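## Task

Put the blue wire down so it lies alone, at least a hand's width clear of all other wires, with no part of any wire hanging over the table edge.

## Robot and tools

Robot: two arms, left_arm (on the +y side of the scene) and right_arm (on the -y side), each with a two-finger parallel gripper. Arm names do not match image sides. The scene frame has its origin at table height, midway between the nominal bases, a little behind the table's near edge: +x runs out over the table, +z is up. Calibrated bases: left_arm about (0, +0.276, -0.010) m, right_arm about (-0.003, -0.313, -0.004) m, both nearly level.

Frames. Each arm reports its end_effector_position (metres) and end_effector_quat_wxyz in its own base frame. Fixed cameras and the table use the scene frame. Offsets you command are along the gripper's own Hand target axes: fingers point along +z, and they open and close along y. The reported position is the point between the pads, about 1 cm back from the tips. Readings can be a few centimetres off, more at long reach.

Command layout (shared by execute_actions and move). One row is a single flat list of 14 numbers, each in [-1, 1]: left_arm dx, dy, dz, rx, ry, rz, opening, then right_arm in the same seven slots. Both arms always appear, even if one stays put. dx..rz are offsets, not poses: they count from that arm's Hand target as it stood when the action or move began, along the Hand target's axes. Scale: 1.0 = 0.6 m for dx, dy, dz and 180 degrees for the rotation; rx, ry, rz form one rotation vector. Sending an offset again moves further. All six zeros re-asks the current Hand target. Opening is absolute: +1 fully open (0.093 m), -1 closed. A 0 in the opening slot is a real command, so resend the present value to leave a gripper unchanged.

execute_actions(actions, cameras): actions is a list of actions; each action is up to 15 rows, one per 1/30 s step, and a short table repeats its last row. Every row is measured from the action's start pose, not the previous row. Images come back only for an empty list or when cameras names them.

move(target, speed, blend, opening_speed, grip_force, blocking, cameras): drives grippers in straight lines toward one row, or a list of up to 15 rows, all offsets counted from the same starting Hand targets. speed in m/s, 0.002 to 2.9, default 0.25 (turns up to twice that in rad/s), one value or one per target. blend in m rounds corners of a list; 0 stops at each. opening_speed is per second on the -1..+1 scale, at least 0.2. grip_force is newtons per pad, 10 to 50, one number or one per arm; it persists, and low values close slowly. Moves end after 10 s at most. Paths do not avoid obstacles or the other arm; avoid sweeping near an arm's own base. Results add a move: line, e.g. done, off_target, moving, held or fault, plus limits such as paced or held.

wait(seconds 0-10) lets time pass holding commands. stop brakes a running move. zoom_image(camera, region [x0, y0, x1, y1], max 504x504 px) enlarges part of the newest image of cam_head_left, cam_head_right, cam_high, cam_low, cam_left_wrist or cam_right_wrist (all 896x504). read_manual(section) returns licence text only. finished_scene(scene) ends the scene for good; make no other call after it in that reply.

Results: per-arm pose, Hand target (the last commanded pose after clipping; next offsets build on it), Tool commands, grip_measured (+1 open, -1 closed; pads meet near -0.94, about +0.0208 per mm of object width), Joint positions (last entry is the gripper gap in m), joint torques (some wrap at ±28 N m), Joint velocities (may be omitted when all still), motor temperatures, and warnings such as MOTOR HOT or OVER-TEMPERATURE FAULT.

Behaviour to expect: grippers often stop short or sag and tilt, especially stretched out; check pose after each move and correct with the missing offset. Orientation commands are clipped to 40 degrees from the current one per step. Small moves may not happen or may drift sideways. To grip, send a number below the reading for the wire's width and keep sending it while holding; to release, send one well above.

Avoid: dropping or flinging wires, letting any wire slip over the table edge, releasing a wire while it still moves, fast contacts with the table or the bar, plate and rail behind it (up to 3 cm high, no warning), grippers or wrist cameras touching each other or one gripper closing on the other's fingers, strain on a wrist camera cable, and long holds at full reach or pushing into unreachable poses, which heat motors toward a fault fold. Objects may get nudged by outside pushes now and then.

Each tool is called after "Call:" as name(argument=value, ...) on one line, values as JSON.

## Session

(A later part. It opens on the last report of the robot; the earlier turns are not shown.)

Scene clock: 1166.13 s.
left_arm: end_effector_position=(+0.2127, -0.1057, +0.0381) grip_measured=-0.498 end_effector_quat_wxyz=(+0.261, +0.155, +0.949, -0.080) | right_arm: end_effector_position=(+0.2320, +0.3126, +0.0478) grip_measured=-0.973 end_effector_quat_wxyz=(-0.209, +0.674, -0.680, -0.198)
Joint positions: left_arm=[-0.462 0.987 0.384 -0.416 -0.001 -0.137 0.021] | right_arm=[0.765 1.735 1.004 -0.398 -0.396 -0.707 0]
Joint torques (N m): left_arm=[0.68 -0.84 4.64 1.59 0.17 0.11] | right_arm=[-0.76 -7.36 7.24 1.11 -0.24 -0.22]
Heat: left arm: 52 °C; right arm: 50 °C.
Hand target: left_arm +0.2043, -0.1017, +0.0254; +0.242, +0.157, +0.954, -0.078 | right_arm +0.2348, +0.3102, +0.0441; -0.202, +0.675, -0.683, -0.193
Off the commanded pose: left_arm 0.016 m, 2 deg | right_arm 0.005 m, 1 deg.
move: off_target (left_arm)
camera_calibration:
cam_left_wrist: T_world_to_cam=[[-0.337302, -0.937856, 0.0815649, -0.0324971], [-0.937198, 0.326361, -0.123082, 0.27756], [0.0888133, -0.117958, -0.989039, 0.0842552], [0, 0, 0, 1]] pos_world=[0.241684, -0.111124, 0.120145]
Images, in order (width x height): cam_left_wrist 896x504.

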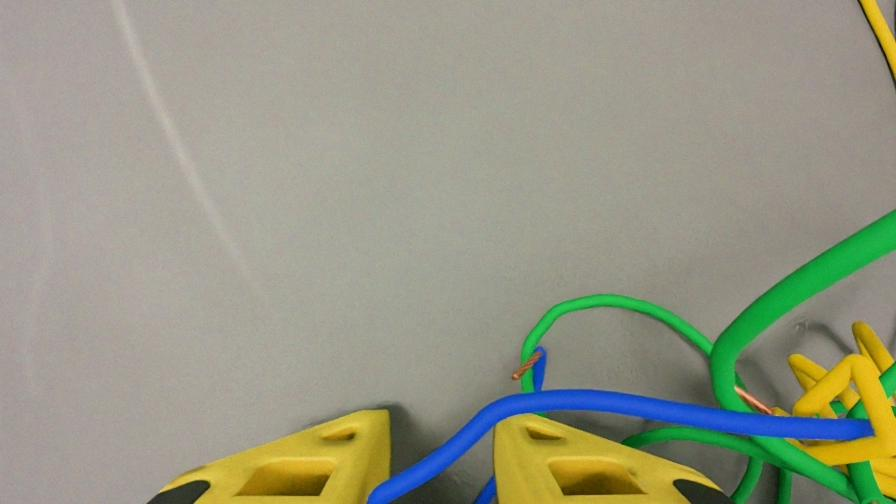

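Call:
move(target=[[0.073,-0.0285,-0.046,0,0,0,-0.5,0,0,0,0,0,0,-1],[-0.02,-0.087,-0.181,0,0,0,-0.3,0,0,0,0,0,0,-1],[-0.1095,-0.101,-0.131,0,0,0,-0.3,0,0,0,0,0,0,-1]], speed=0.2, blend=[0.02,0.03,0], cameras=["cam_left_wrist"])

Scene clock: 1178.90 s.
left_arm: end_effector_position=(+0.1982, -0.1515, +0.1197) grip_measured=-0.302 end_effector_quat_wxyz=(+0.232, +0.158, +0.958, -0.064) | right_arm: end_effector_position=(+0.2320, +0.3126, +0.0478) grip_measured=-0.973 end_effector_quat_wxyz=(-0.209, +0.674, -0.680, -0.198)
Joint positions: left_arm=[-0.751 1.048 0.778 -0.836 -0.146 -0.39 0.031] | right_arm=[0.765 1.735 1.004 -0.398 -0.395 -0.707 0]
Joint torques (N m): left_arm=[0.73 -1.85 9.31 1.51 0.11 0.11] | right_arm=[-0.76 -7.39 7.27 1.1 -0.27 -0.22]
Heat: left arm: 50 °C; right arm: 49 °C.
Hand target: left_arm +0.2043, -0.1580, +0.1302; +0.241, +0.157, +0.954, -0.078 | right_arm +0.2349, +0.3102, +0.0442; -0.202, +0.675, -0.683, -0.193
Off the commanded pose: left_arm 0.014 m, 2 deg | right_arm 0.005 m, 1 deg.
move: off_target (left_arm); blend cut to 0 m at target 2
camera_calibration:
cam_left_wrist: T_world_to_cam=[[-0.331531, -0.941503, 0.0604927, -0.0861653], [-0.942784, 0.328219, -0.0585668, 0.282673], [0.035286, -0.0764483, -0.996449, 0.178626], [0, 0, 0, 1]] pos_world=[0.23163, -0.160248, 0.199759]
Images, in order (width x height): cam_left_wrist 896x504.

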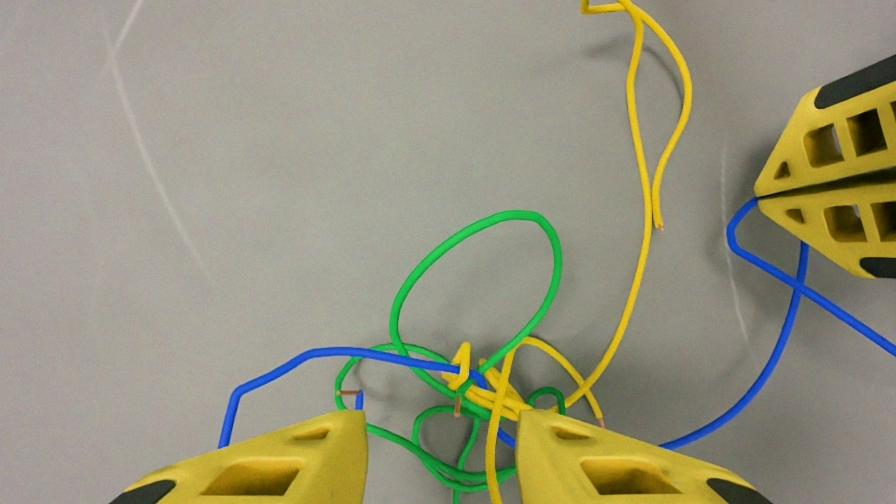

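Call:
move(target=[[0.0025,-0.0575,0.098,0,0,0,-0.3,0,0,0,0,0,0,-1],[0.0457,-0.051,0.177,0,0,0,-0.3,0,0,0,0,0,0,-1]], speed=0.2, blend=[0.02,0], cameras=["cam_left_wrist"])

Scene clock: 1188.07 s.
left_arm: end_effector_position=(+0.2098, -0.1923, +0.0632) grip_measured=-0.302 end_effector_quat_wxyz=(+0.216, +0.161, +0.961, -0.065) | right_arm: end_effector_position=(+0.2308, +0.3095, +0.0449) grip_measured=-0.973 end_effector_quat_wxyz=(-0.201, +0.673, -0.684, -0.196)
Joint positions: left_arm=[-0.839 1.288 0.703 -0.558 -0.165 -0.472 0.031] | right_arm=[0.763 1.738 1.004 -0.412 -0.391 -0.707 0]
Joint torques (N m): left_arm=[-0.08 -5.27 7.23 1.34 -0.07 0.07] | right_arm=[-0.66 -7.64 7.21 1.21 -0.29 -0.22]
Heat: left arm: 51 °C; right arm: 49 °C.
Hand target: left_arm +0.2115, -0.1945, +0.0693; +0.224, +0.160, +0.959, -0.071 (not the last commanded pose) | right_arm +0.2348, +0.3102, +0.0441; -0.202, +0.675, -0.683, -0.193
Off the commanded pose: left_arm 0.039 m, 3 deg | right_arm 0.004 m, 0 deg.
move: held (left_arm; a check stopped the path); path passed 1 of 2 targets; limits=held
pose unreachable (left arm): on one or more control steps of this call, first in action 0 (counted from 0), this arm could not follow its commanded pose, so it was not sent that pose on those steps. It may still have moved: this result reports where it is.
cause: moving toward the commanded pose would bring a part of the arm too close to another arm (this arm's wrist (the part past joint 4) and the right arm's wrist camera, along the way the arms are being sent, or toward where that arm still pushes).
camera_calibration:
cam_left_wrist: T_world_to_cam=[[-0.336568, -0.93936, 0.0657591, -0.116162], [-0.94165, 0.335432, -0.0279517, 0.302917], [0.00419898, -0.0713297, -0.997444, 0.12637], [0, 0, 0, 1]] pos_world=[0.245615, -0.201712, 0.142153]
Images, in order (width x height): cam_left_wrist 896x504.

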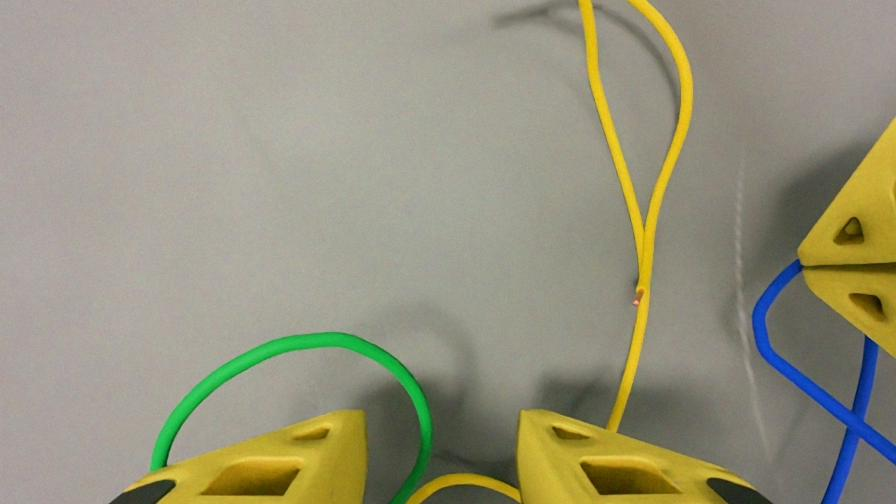

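Call:
move(target=[[0,0,0,0,0,0,-0.3,0.042,0,-0.027,0,0,0,-1],[0.023,-0.002,0.07,0,0,0,-0.3,0.042,0,-0.027,0,0,0,-1]], speed=0.2, cameras=["cam_left_wrist"])

Scene clock: 1196.87 s.
left_arm: end_effector_position=(+0.2154, -0.1979, +0.0371) grip_measured=-0.302 end_effector_quat_wxyz=(+0.221, +0.160, +0.960, -0.067) | right_arm: end_effector_position=(+0.2382, +0.2839, +0.0398) grip_measured=-0.973 end_effector_quat_wxyz=(-0.201, +0.673, -0.686, -0.190)
Joint positions: left_arm=[-0.84 1.366 0.641 -0.409 -0.168 -0.472 0.031] | right_arm=[0.692 1.711 0.956 -0.42 -0.407 -0.778 0]
Joint torques (N m): left_arm=[-0.18 -2.21 4.05 2.02 -0.04 0.05] | right_arm=[-0.66 -10.51 5.2 1.03 -0.45 -0.24]
Heat: left arm: 51 °C; right arm: 49 °C.
Hand target: left_arm +0.2165, -0.2005, +0.0258; +0.224, +0.160, +0.959, -0.071 | right_arm +0.2345, +0.2802, +0.0443; -0.202, +0.675, -0.683, -0.193
Off the commanded pose: left_arm 0.012 m, 1 deg | right_arm 0.007 m, 1 deg.
move: off_target (left_arm)
camera_calibration:
cam_left_wrist: T_world_to_cam=[[-0.336377, -0.9393, 0.0675774, -0.117907], [-0.941628, 0.334431, -0.0386442, 0.309535], [0.0136986, -0.0766318, -0.996965, 0.0968244], [0, 0, 0, 1]] pos_world=[0.250479, -0.206848, 0.11646]
Images, in order (width x height): cam_left_wrist 896x504.

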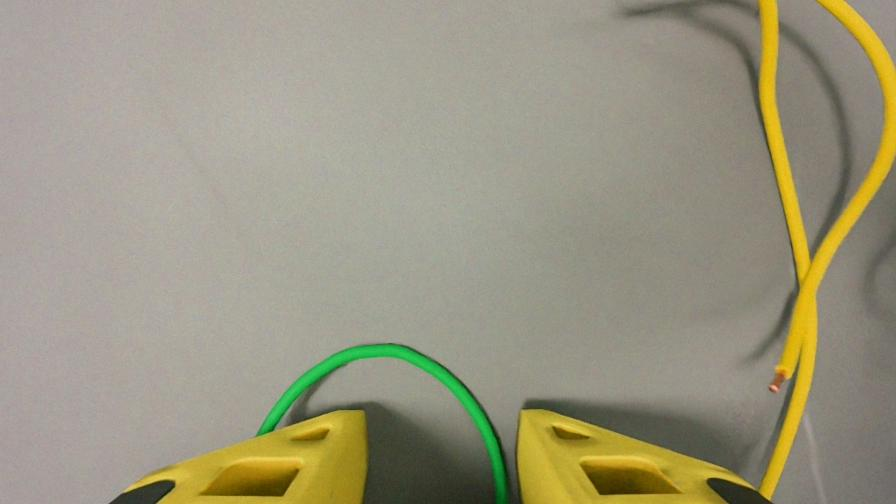

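Close on green, then right pulls.

Call:
move(target=[[0.004,0,0.008,0,0,0,-1,0,0,0,0,0,0,-1],[-0.04,0.02,-0.03,0,0,0,-1,0,0,0,0,0,0,-1]], speed=0.1, cameras=["cam_left_wrist"])

Scene clock: 1200.33 s.
left_arm: end_effector_position=(+0.2309, -0.1894, +0.0427) grip_measured=-0.974 end_effector_quat_wxyz=(+0.222, +0.159, +0.960, -0.064) | right_arm: end_effector_position=(+0.2381, +0.2840, +0.0398) grip_measured=-0.973 end_effector_quat_wxyz=(-0.201, +0.673, -0.686, -0.190)
Joint positions: left_arm=[-0.767 1.373 0.671 -0.423 -0.143 -0.406 0] | right_arm=[0.692 1.711 0.956 -0.42 -0.409 -0.778 0]
Joint torques (N m): left_arm=[0.61 -5.72 8.38 1.13 0.09 0.12] | right_arm=[-0.64 -10.55 5.19 1.04 -0.42 -0.21]
Heat: left arm: 51 °C; right arm: 49 °C.
Hand target: left_arm +0.2336, -0.1921, +0.0519; +0.224, +0.161, +0.959, -0.071 | right_arm +0.2345, +0.2802, +0.0443; -0.202, +0.675, -0.683, -0.193
Off the commanded pose: left_arm 0.010 m, 1 deg | right_arm 0.007 m, 0 deg.
move: done
camera_calibration:
cam_left_wrist: T_world_to_cam=[[-0.333707, -0.940598, 0.062566, -0.105764], [-0.942545, 0.331812, -0.0388589, 0.321175], [0.0157905, -0.0719387, -0.997284, 0.103335], [0, 0, 0, 1]] pos_world=[0.265796, -0.198617, 0.122152]
Images, in order (width x height): cam_left_wrist 896x504.

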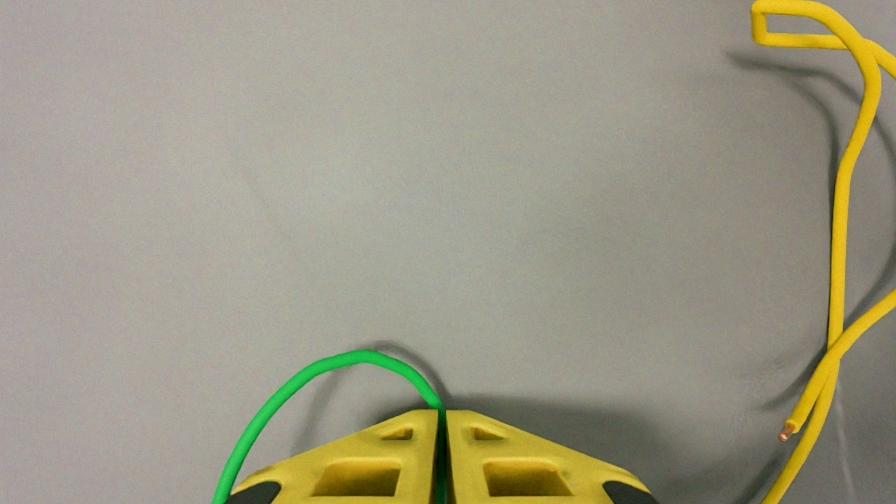

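Call:
move(target=[0,0,0,0,0,0,-1,0.193,-0.0207,-0.162,0,0,0,-1], speed=0.1, cameras=["cam_left_wrist","cam_right_wrist"])

Scene clock: 1206.47 s.
left_arm: end_effector_position=(+0.2307, -0.1932, +0.0448) grip_measured=-0.974 end_effector_quat_wxyz=(+0.220, +0.161, +0.959, -0.073) | right_arm: end_effector_position=(+0.2439, +0.1332, +0.0589) grip_measured=-0.973 end_effector_quat_wxyz=(-0.199, +0.673, -0.684, -0.198)
Joint positions: left_arm=[-0.767 1.373 0.678 -0.423 -0.126 -0.406 0] | right_arm=[0.173 1.526 0.865 -0.795 -0.559 -1.349 0]
Joint torques (N m): left_arm=[0.58 -5.72 7.9 1.16 -0.1 0.13] | right_arm=[-0.98 -7.79 6.45 0.39 -0.41 -0.25]
Heat: left arm: 51 °C; right arm: 49 °C.
Hand target: left_arm +0.2336, -0.1922, +0.0519; +0.224, +0.160, +0.959, -0.071 | right_arm +0.2445, +0.1302, +0.0644; -0.202, +0.675, -0.683, -0.193
Off the commanded pose: left_arm 0.008 m, 0 deg | right_arm 0.006 m, 1 deg.
move: done
camera_calibration:
cam_left_wrist: T_world_to_cam=[[-0.340668, -0.936827, 0.0793721, -0.107912], [-0.940133, 0.338562, -0.0390517, 0.323159], [0.00971231, -0.087924, -0.99608, 0.103299], [0, 0, 0, 1]] pos_world=[0.266047, -0.201422, 0.12408]
cam_right_wrist: T_world_to_cam=[[0.999541, 0.0278808, -0.011856, -0.249001], [0.0253152, -0.98357, -0.178743, 0.177146], [-0.0166447, 0.178361, -0.983824, 0.121115], [0, 0, 0, 1]] pos_world=[0.246418, 0.159575, 0.147868]
Images, in order (width x height): cam_left_wrist 896x504, cam_right_wrist 896x504.

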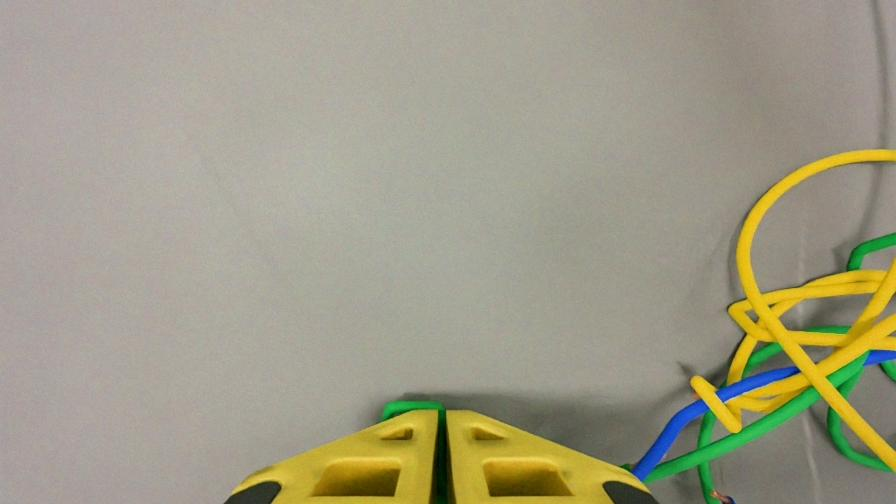

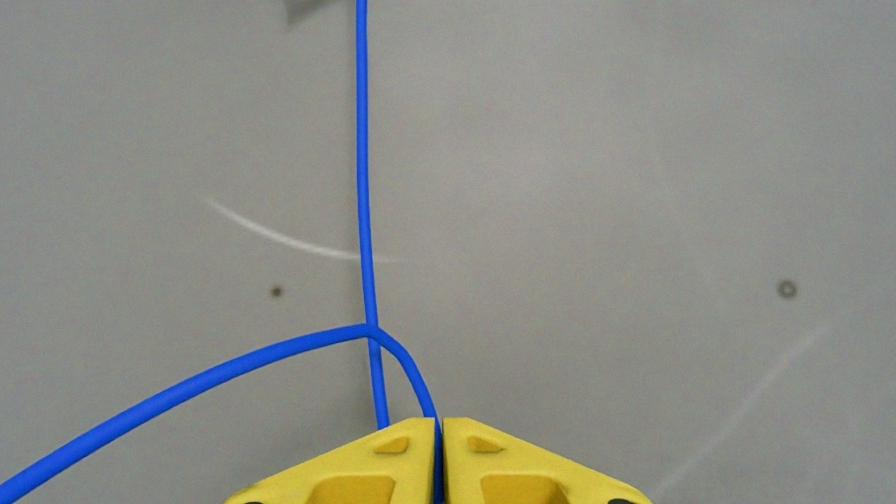

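Call:
move(target=[0.032,0.1845,-0.086,0,0,0,-1,0.0755,-0.0016,-0.068,0,0,0,-1], speed=0.08, cameras=["cam_left_wrist","cam_right_wrist"])

Scene clock: 1212.50 s.
left_arm: end_effector_position=(+0.2422, -0.0750, +0.0853) grip_measured=-0.974 end_effector_quat_wxyz=(+0.234, +0.160, +0.956, -0.070) | right_arm: end_effector_position=(+0.2395, +0.0737, +0.0697) grip_measured=-0.973 end_effector_quat_wxyz=(-0.201, +0.672, -0.684, -0.201)
Joint positions: left_arm=[-0.23 1.067 0.646 -0.666 0.106 0.075 0] | right_arm=[-0.076 1.526 0.91 -1 -0.575 -1.641 0]
Joint torques (N m): left_arm=[0.77 -3.88 5.89 1.22 0.21 0.12] | right_arm=[-0.79 -6.02 7.68 0.09 -0.37 -0.23]
Heat: left arm: 51 °C; right arm: 49 °C.
Hand target: left_arm +0.2339, -0.0722, +0.0818; +0.224, +0.160, +0.959, -0.071 | right_arm +0.2444, +0.0700, +0.0745; -0.202, +0.675, -0.683, -0.193
Off the commanded pose: left_arm 0.009 m, 1 deg | right_arm 0.008 m, 1 deg.
move: done
camera_calibration:
cam_left_wrist: T_world_to_cam=[[-0.337816, -0.938702, 0.0686976, 0.00358029], [-0.940432, 0.333666, -0.065228, 0.297387], [0.0383076, -0.0866405, -0.995503, 0.147186], [0, 0, 0, 1]] pos_world=[0.275243, -0.0831147, 0.165676]
cam_right_wrist: T_world_to_cam=[[0.999576, 0.0258885, -0.0133394, -0.242664], [0.0229485, -0.98218, -0.186538, 0.121691], [-0.0179309, 0.186153, -0.982357, 0.141996], [0, 0, 0, 1]] pos_world=[0.242315, 0.0993717, 0.158954]
Images, in order (width x height): cam_left_wrist 896x504, cam_right_wrist 896x504.

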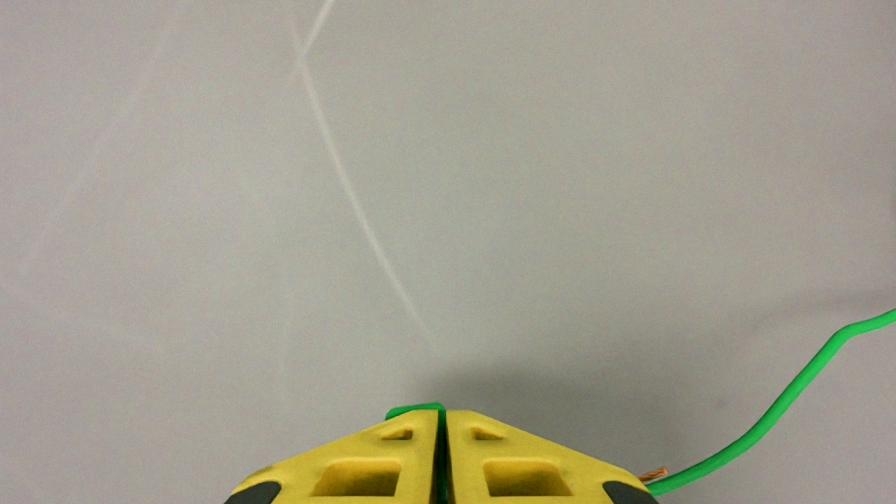

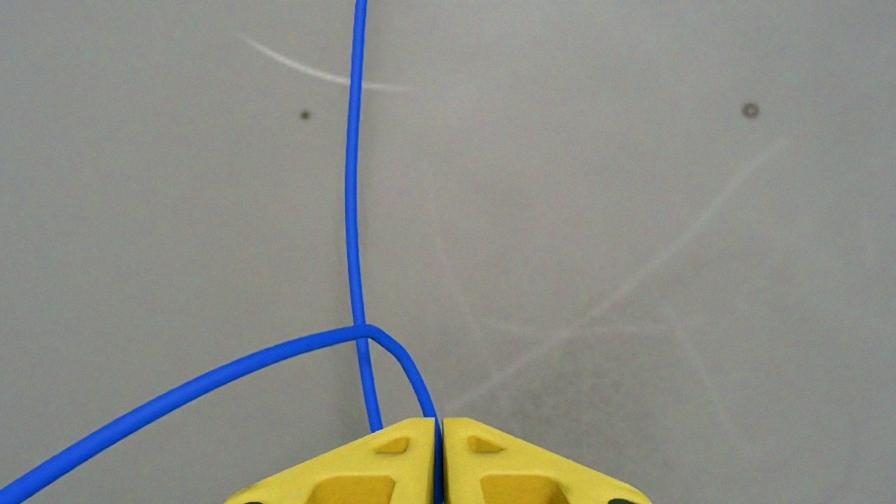

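Call:
execute_actions(actions=[], cameras=["cam_head_left","cam_high"])

Call:
zoom_image(camera="cam_head_left", region=[180, 280, 480, 450])

Call:
zoom_image(camera="cam_high", region=[350, 130, 650, 330])

Scene clock: 1214.80 s.
left_arm: end_effector_position=(+0.2422, -0.0750, +0.0853) grip_measured=-0.974 end_effector_quat_wxyz=(+0.234, +0.160, +0.956, -0.070) | right_arm: end_effector_position=(+0.2395, +0.0737, +0.0697) grip_measured=-0.973 end_effector_quat_wxyz=(-0.201, +0.672, -0.684, -0.201)
Joint positions: left_arm=[-0.23 1.067 0.646 -0.666 0.106 0.075 0] | right_arm=[-0.076 1.526 0.91 -1 -0.575 -1.641 0]
Joint velocities: within noise
Joint torques (N m): left_arm=[0.79 -3.89 5.87 1.23 0.22 0.13] | right_arm=[-0.81 -6.04 7.71 0.1 -0.38 -0.23]
Motor temperatures (°C): left_arm=[27 41 51 38 31 30 28] | right_arm=[26 43 50 33 27 30 28]
Heat: left arm: 51 °C; right arm: 50 °C.
Hand target: left_arm +0.2339, -0.0722, +0.0819; +0.224, +0.160, +0.959, -0.071 | right_arm +0.2445, +0.0700, +0.0745; -0.202, +0.675, -0.683, -0.193
Tool commands: left_gripper/opening=-1.0 right_gripper/opening=-1.0
Off the commanded pose: left_arm 0.009 m, 1 deg | right_arm 0.008 m, 1 deg.
Images, in order (width x height): cam_head_left 896x504, cam_high 896x504.

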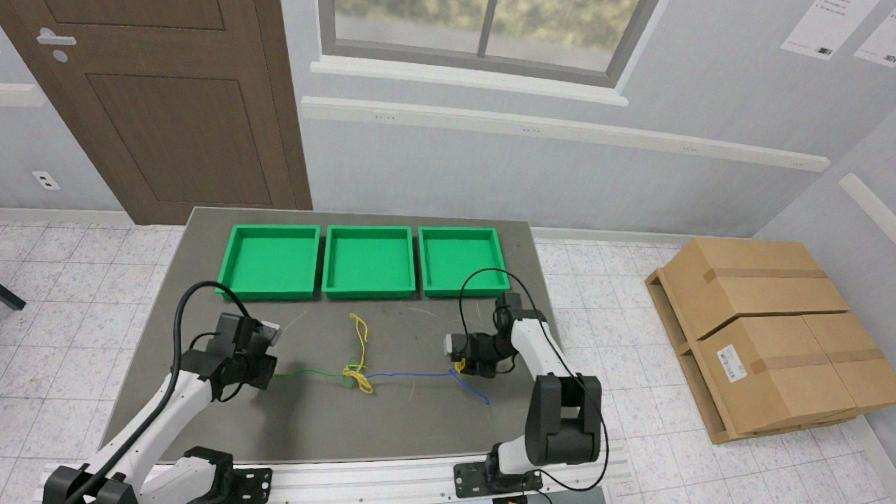

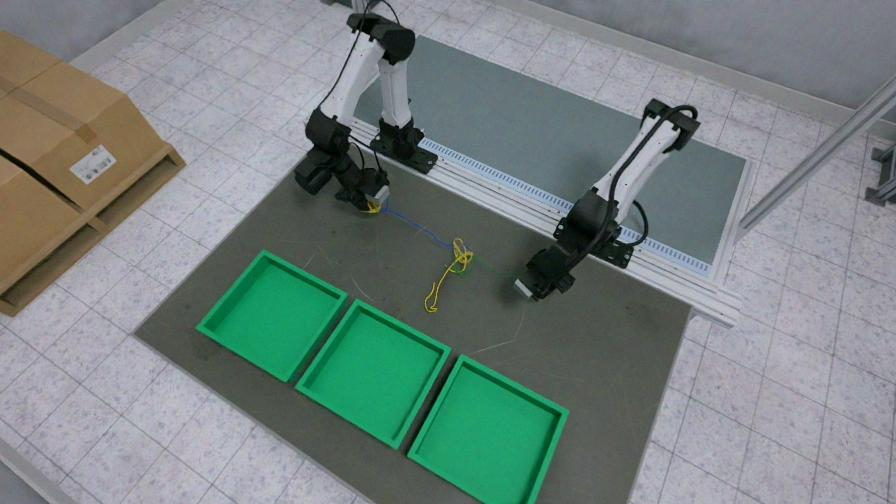

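Scaled by 1.680.

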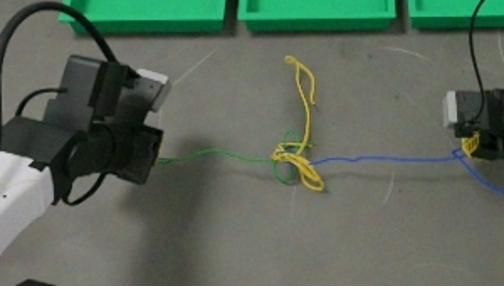

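Scaled by 1.680.

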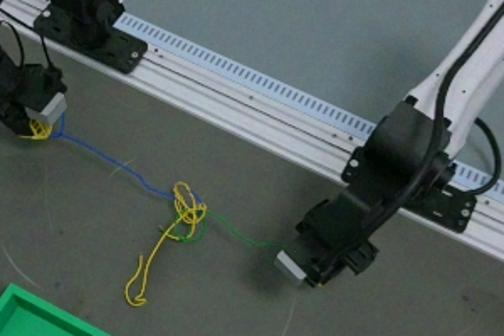

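Call:
move(target=[0.0367,0.125,-0.028,0,0,0,-1,0.03,0,-0.02,0,0,0,-1], speed=0.08, cameras=["cam_head_left"])

Call:
zoom_image(camera="cam_head_left", region=[180, 280, 480, 450])

Scene clock: 1219.43 s.
left_arm: end_effector_position=(+0.2334, +0.0027, +0.0798) grip_measured=-0.974 end_effector_quat_wxyz=(+0.226, +0.163, +0.957, -0.077) | right_arm: end_effector_position=(+0.2387, +0.0543, +0.0735) grip_measured=-0.973 end_effector_quat_wxyz=(-0.205, +0.673, -0.682, -0.201)
Joint positions: left_arm=[0.238 1.078 0.646 -0.768 0.316 0.516 0] | right_arm=[-0.16 1.537 0.935 -1.061 -0.575 -1.745 0]
Joint torques (N m): left_arm=[1.35 -1.85 7.82 1.09 0.21 0.16] | right_arm=[-1.17 -4.94 7.65 0.02 -0.32 -0.22]
Heat: left arm: 50 °C; right arm: 50 °C.
Hand target: left_arm +0.2338, +0.0077, +0.0820; +0.224, +0.160, +0.959, -0.071 | right_arm +0.2442, +0.0484, +0.0751; -0.202, +0.675, -0.683, -0.193
Off the commanded pose: left_arm 0.006 m, 1 deg | right_arm 0.008 m, 1 deg.
move: done
Images, in order (width x height): cam_head_left 896x504.

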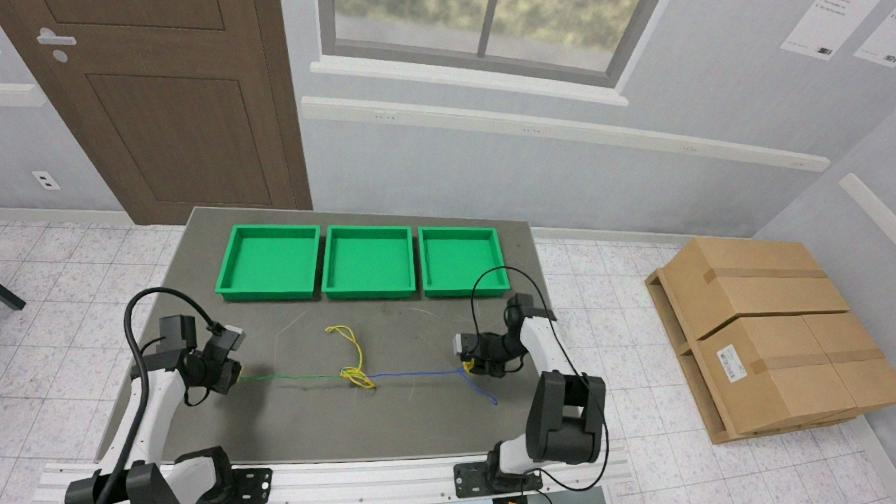

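Scaled by 1.680.

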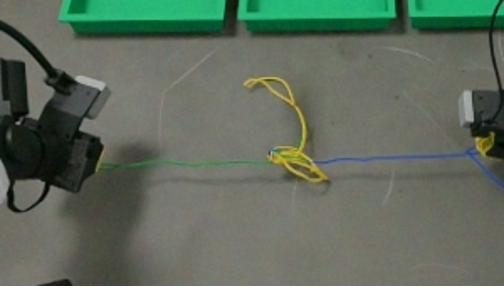

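Call:
move(target=[0.0367,0.125,-0.028,0,0,0,-1,0.0,0,0,0,0,0,-1], speed=0.08, cameras=["cam_head_left"])

Call:
zoom_image(camera="cam_head_left", region=[180, 280, 480, 450])

Scene clock: 1223.63 s.
left_arm: end_effector_position=(+0.2257, +0.0726, +0.0742) grip_measured=-0.974 end_effector_quat_wxyz=(+0.214, +0.160, +0.959, -0.096) | right_arm: end_effector_position=(+0.2379, +0.0559, +0.0748) grip_measured=-0.973 end_effector_quat_wxyz=(-0.209, +0.670, -0.682, -0.206)
Joint positions: left_arm=[0.618 1.273 0.756 -0.873 0.439 0.909 0] | right_arm=[-0.162 1.537 0.935 -1.067 -0.588 -1.745 0]
Joint torques (N m): left_arm=[1.83 -3.03 9.01 0.95 0.21 0.18] | right_arm=[-1.03 -5 7.69 0.1 -0.19 -0.23]
Heat: left arm: 51 °C; right arm: 51 °C.
Hand target: left_arm +0.2338, +0.0877, +0.0823; +0.224, +0.160, +0.959, -0.071 | right_arm +0.2442, +0.0484, +0.0751; -0.202, +0.675, -0.683, -0.193
Off the commanded pose: left_arm 0.019 m, 3 deg | right_arm 0.010 m, 2 deg.
move: off_target (left_arm)
Images, in order (width x height): cam_head_left 896x504.

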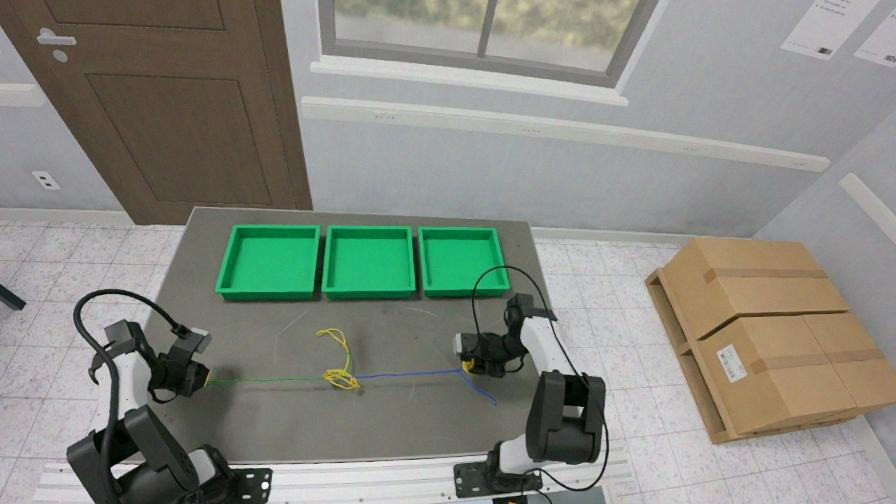

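Scaled by 1.680.

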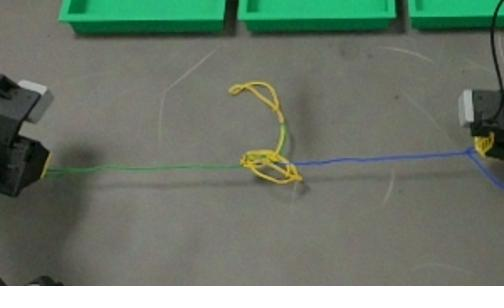

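Call:
move(target=[0.0367,0.125,-0.028,0,0,0,-1,0.06,-0.0014,-0.05,0,0,0,-1], speed=0.08, cameras=["cam_head_left","cam_right_wrist"])

Call:
zoom_image(camera="cam_head_left", region=[180, 280, 480, 450])

Scene clock: 1229.80 s.
left_arm: end_effector_position=(+0.2312, +0.1632, +0.0769) grip_measured=-0.974 end_effector_quat_wxyz=(+0.217, +0.161, +0.960, -0.069) | right_arm: end_effector_position=(+0.2413, +0.0051, +0.0792) grip_measured=-0.973 end_effector_quat_wxyz=(-0.204, +0.673, -0.684, -0.193)
Joint positions: left_arm=[0.875 1.527 0.982 -0.917 0.447 1.183 0] | right_arm=[-0.346 1.606 1.027 -1.185 -0.54 -1.953 0]
Joint torques (N m): left_arm=[0.99 -4.93 8.29 0.49 0.58 0.14] | right_arm=[-0.64 -5.35 7.46 -0.25 -0.37 -0.21]
Heat: left arm: 51 °C; right arm: 51 °C.
Hand target: left_arm +0.2338, +0.1676, +0.0824; +0.224, +0.161, +0.959, -0.071 | right_arm +0.2442, +0.0020, +0.0810; -0.202, +0.675, -0.683, -0.193
Off the commanded pose: left_arm 0.008 m, 1 deg | right_arm 0.005 m, 0 deg.
move: done
camera_calibration:
cam_right_wrist: T_world_to_cam=[[0.999749, 0.0222269, 0.00275538, -0.243706], [0.0223604, -0.983505, -0.179491, 0.0556317], [-0.0012796, 0.179508, -0.983756, 0.16023], [0, 0, 0, 1]] pos_world=[0.242606, 0.0313684, 0.168284]
Images, in order (width x height): cam_head_left 896x504, cam_right_wrist 896x504.

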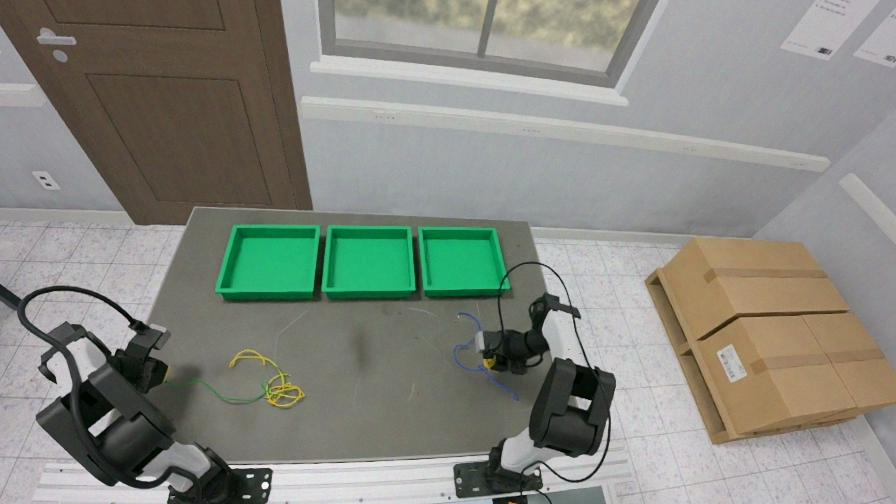

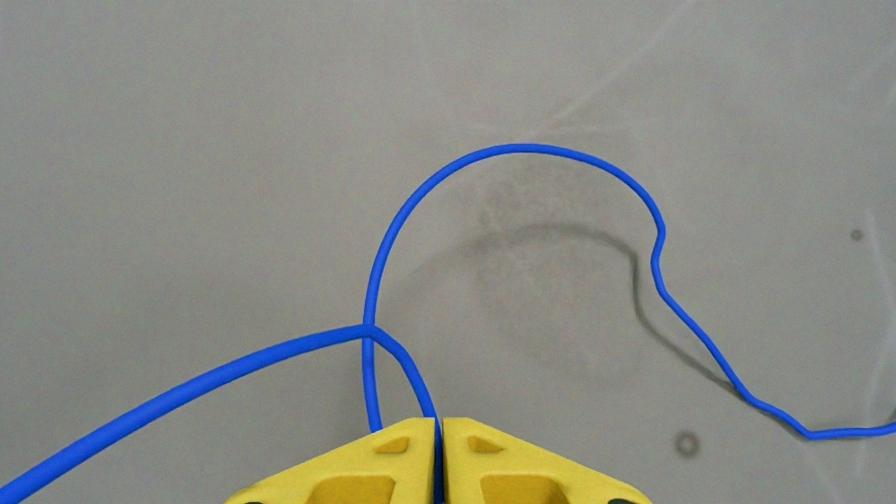

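Scaled by 1.680.

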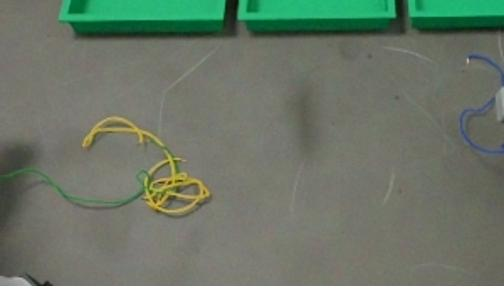

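Call:
move(target=[[0.0407,0.0058,0.080,0,0,0,-1,0.061,0.001,0.0957,0,0,0,-1],[0.0407,0.0058,0.080,0,0,0,-0.3,0.061,0.001,0.0957,0,0,0,-0.3],[-0.05,0,-0.08,0,0,0,-0.3,-0.07,0,-0.1,0,0,0,-0.3]], speed=0.12, opening_speed=1.0, cameras=["cam_head_left","cam_right_wrist","cam_left_wrist"])

Call:
zoom_image(camera="cam_head_left", region=[100, 280, 560, 480])

Scene clock: 1239.93 s.
left_arm: end_effector_position=(+0.2371, +0.1687, +0.1255) grip_measured=-0.302 end_effector_quat_wxyz=(+0.214, +0.158, +0.961, -0.081) | right_arm: end_effector_position=(+0.2424, +0.0052, +0.1463) grip_measured=-0.301 end_effector_quat_wxyz=(-0.199, +0.673, -0.683, -0.201)
Joint positions: left_arm=[0.875 1.539 1.191 -1.138 0.454 1.181 0.031] | right_arm=[-0.342 1.574 1.265 -1.473 -0.538 -1.957 0.031]
Joint torques (N m): left_arm=[-0.28 -7.94 8.29 0.41 0.51 0.03] | right_arm=[0.05 -7.62 7.47 -0.26 -0.42 -0.09]
Heat: left arm: 51 °C; right arm: 50 °C.
Hand target: left_arm +0.2398, +0.1693, +0.1386; +0.224, +0.160, +0.959, -0.071 | right_arm +0.2436, +0.0053, +0.1542; -0.202, +0.675, -0.683, -0.193
Off the commanded pose: left_arm 0.013 m, 2 deg | right_arm 0.008 m, 1 deg.
move: off_target (left_arm)
camera_calibration:
cam_left_wrist: T_world_to_cam=[[-0.337013, -0.93638, 0.0980554, 0.22361], [-0.941477, 0.335892, -0.0282326, 0.209184], [-0.00649953, -0.101832, -0.99478, 0.221585], [0, 0, 0, 1]] pos_world=[0.273742, 0.161685, 0.204408]
cam_right_wrist: T_world_to_cam=[[0.999467, 0.0294651, -0.0140303, -0.242505], [0.0263891, -0.98262, -0.183742, 0.0674322], [-0.0192005, 0.183274, -0.982874, 0.230416], [0, 0, 0, 1]] pos_world=[0.24502, 0.0311765, 0.235457]
Images, in order (width x height): cam_head_left 896x504, cam_left_wrist 896x504, cam_right_wrist 896x504.

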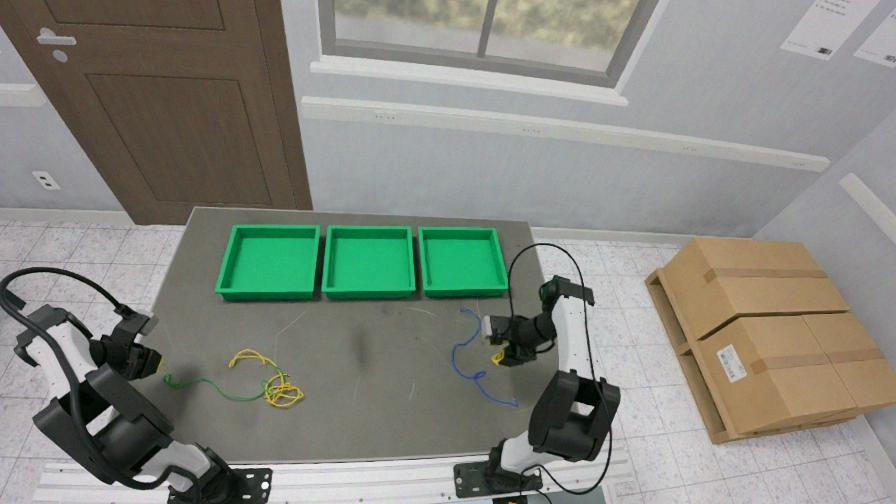

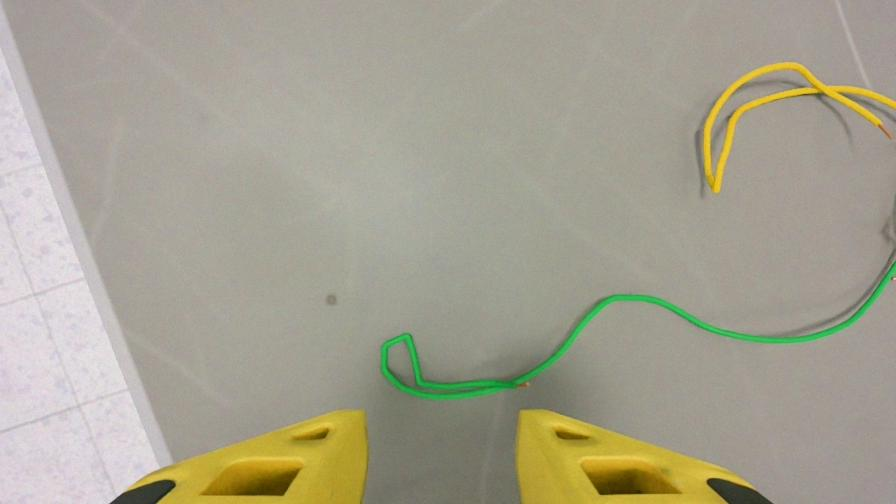

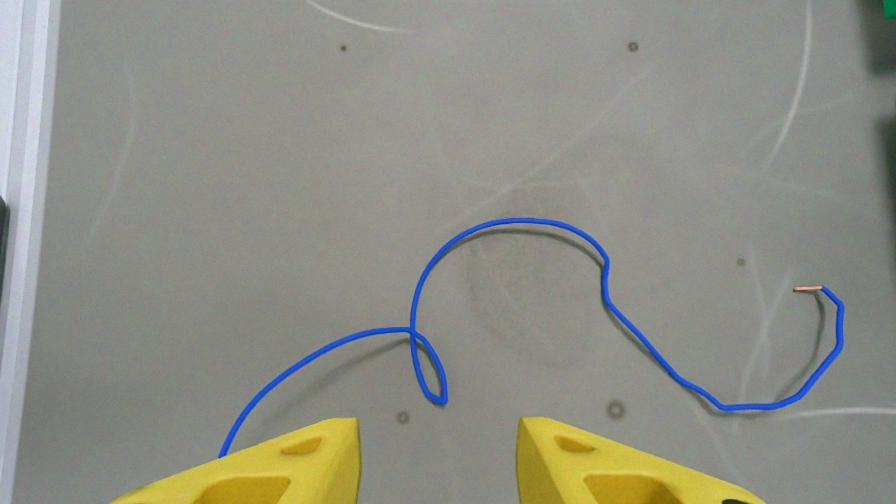

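Scaled by 1.096.

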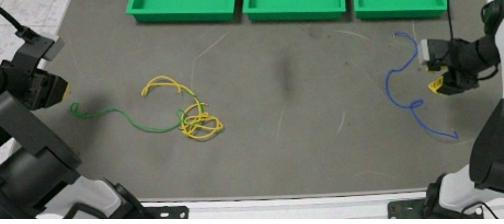

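Call:
finished_scene(scene=1)

The scene is finished: the task was done.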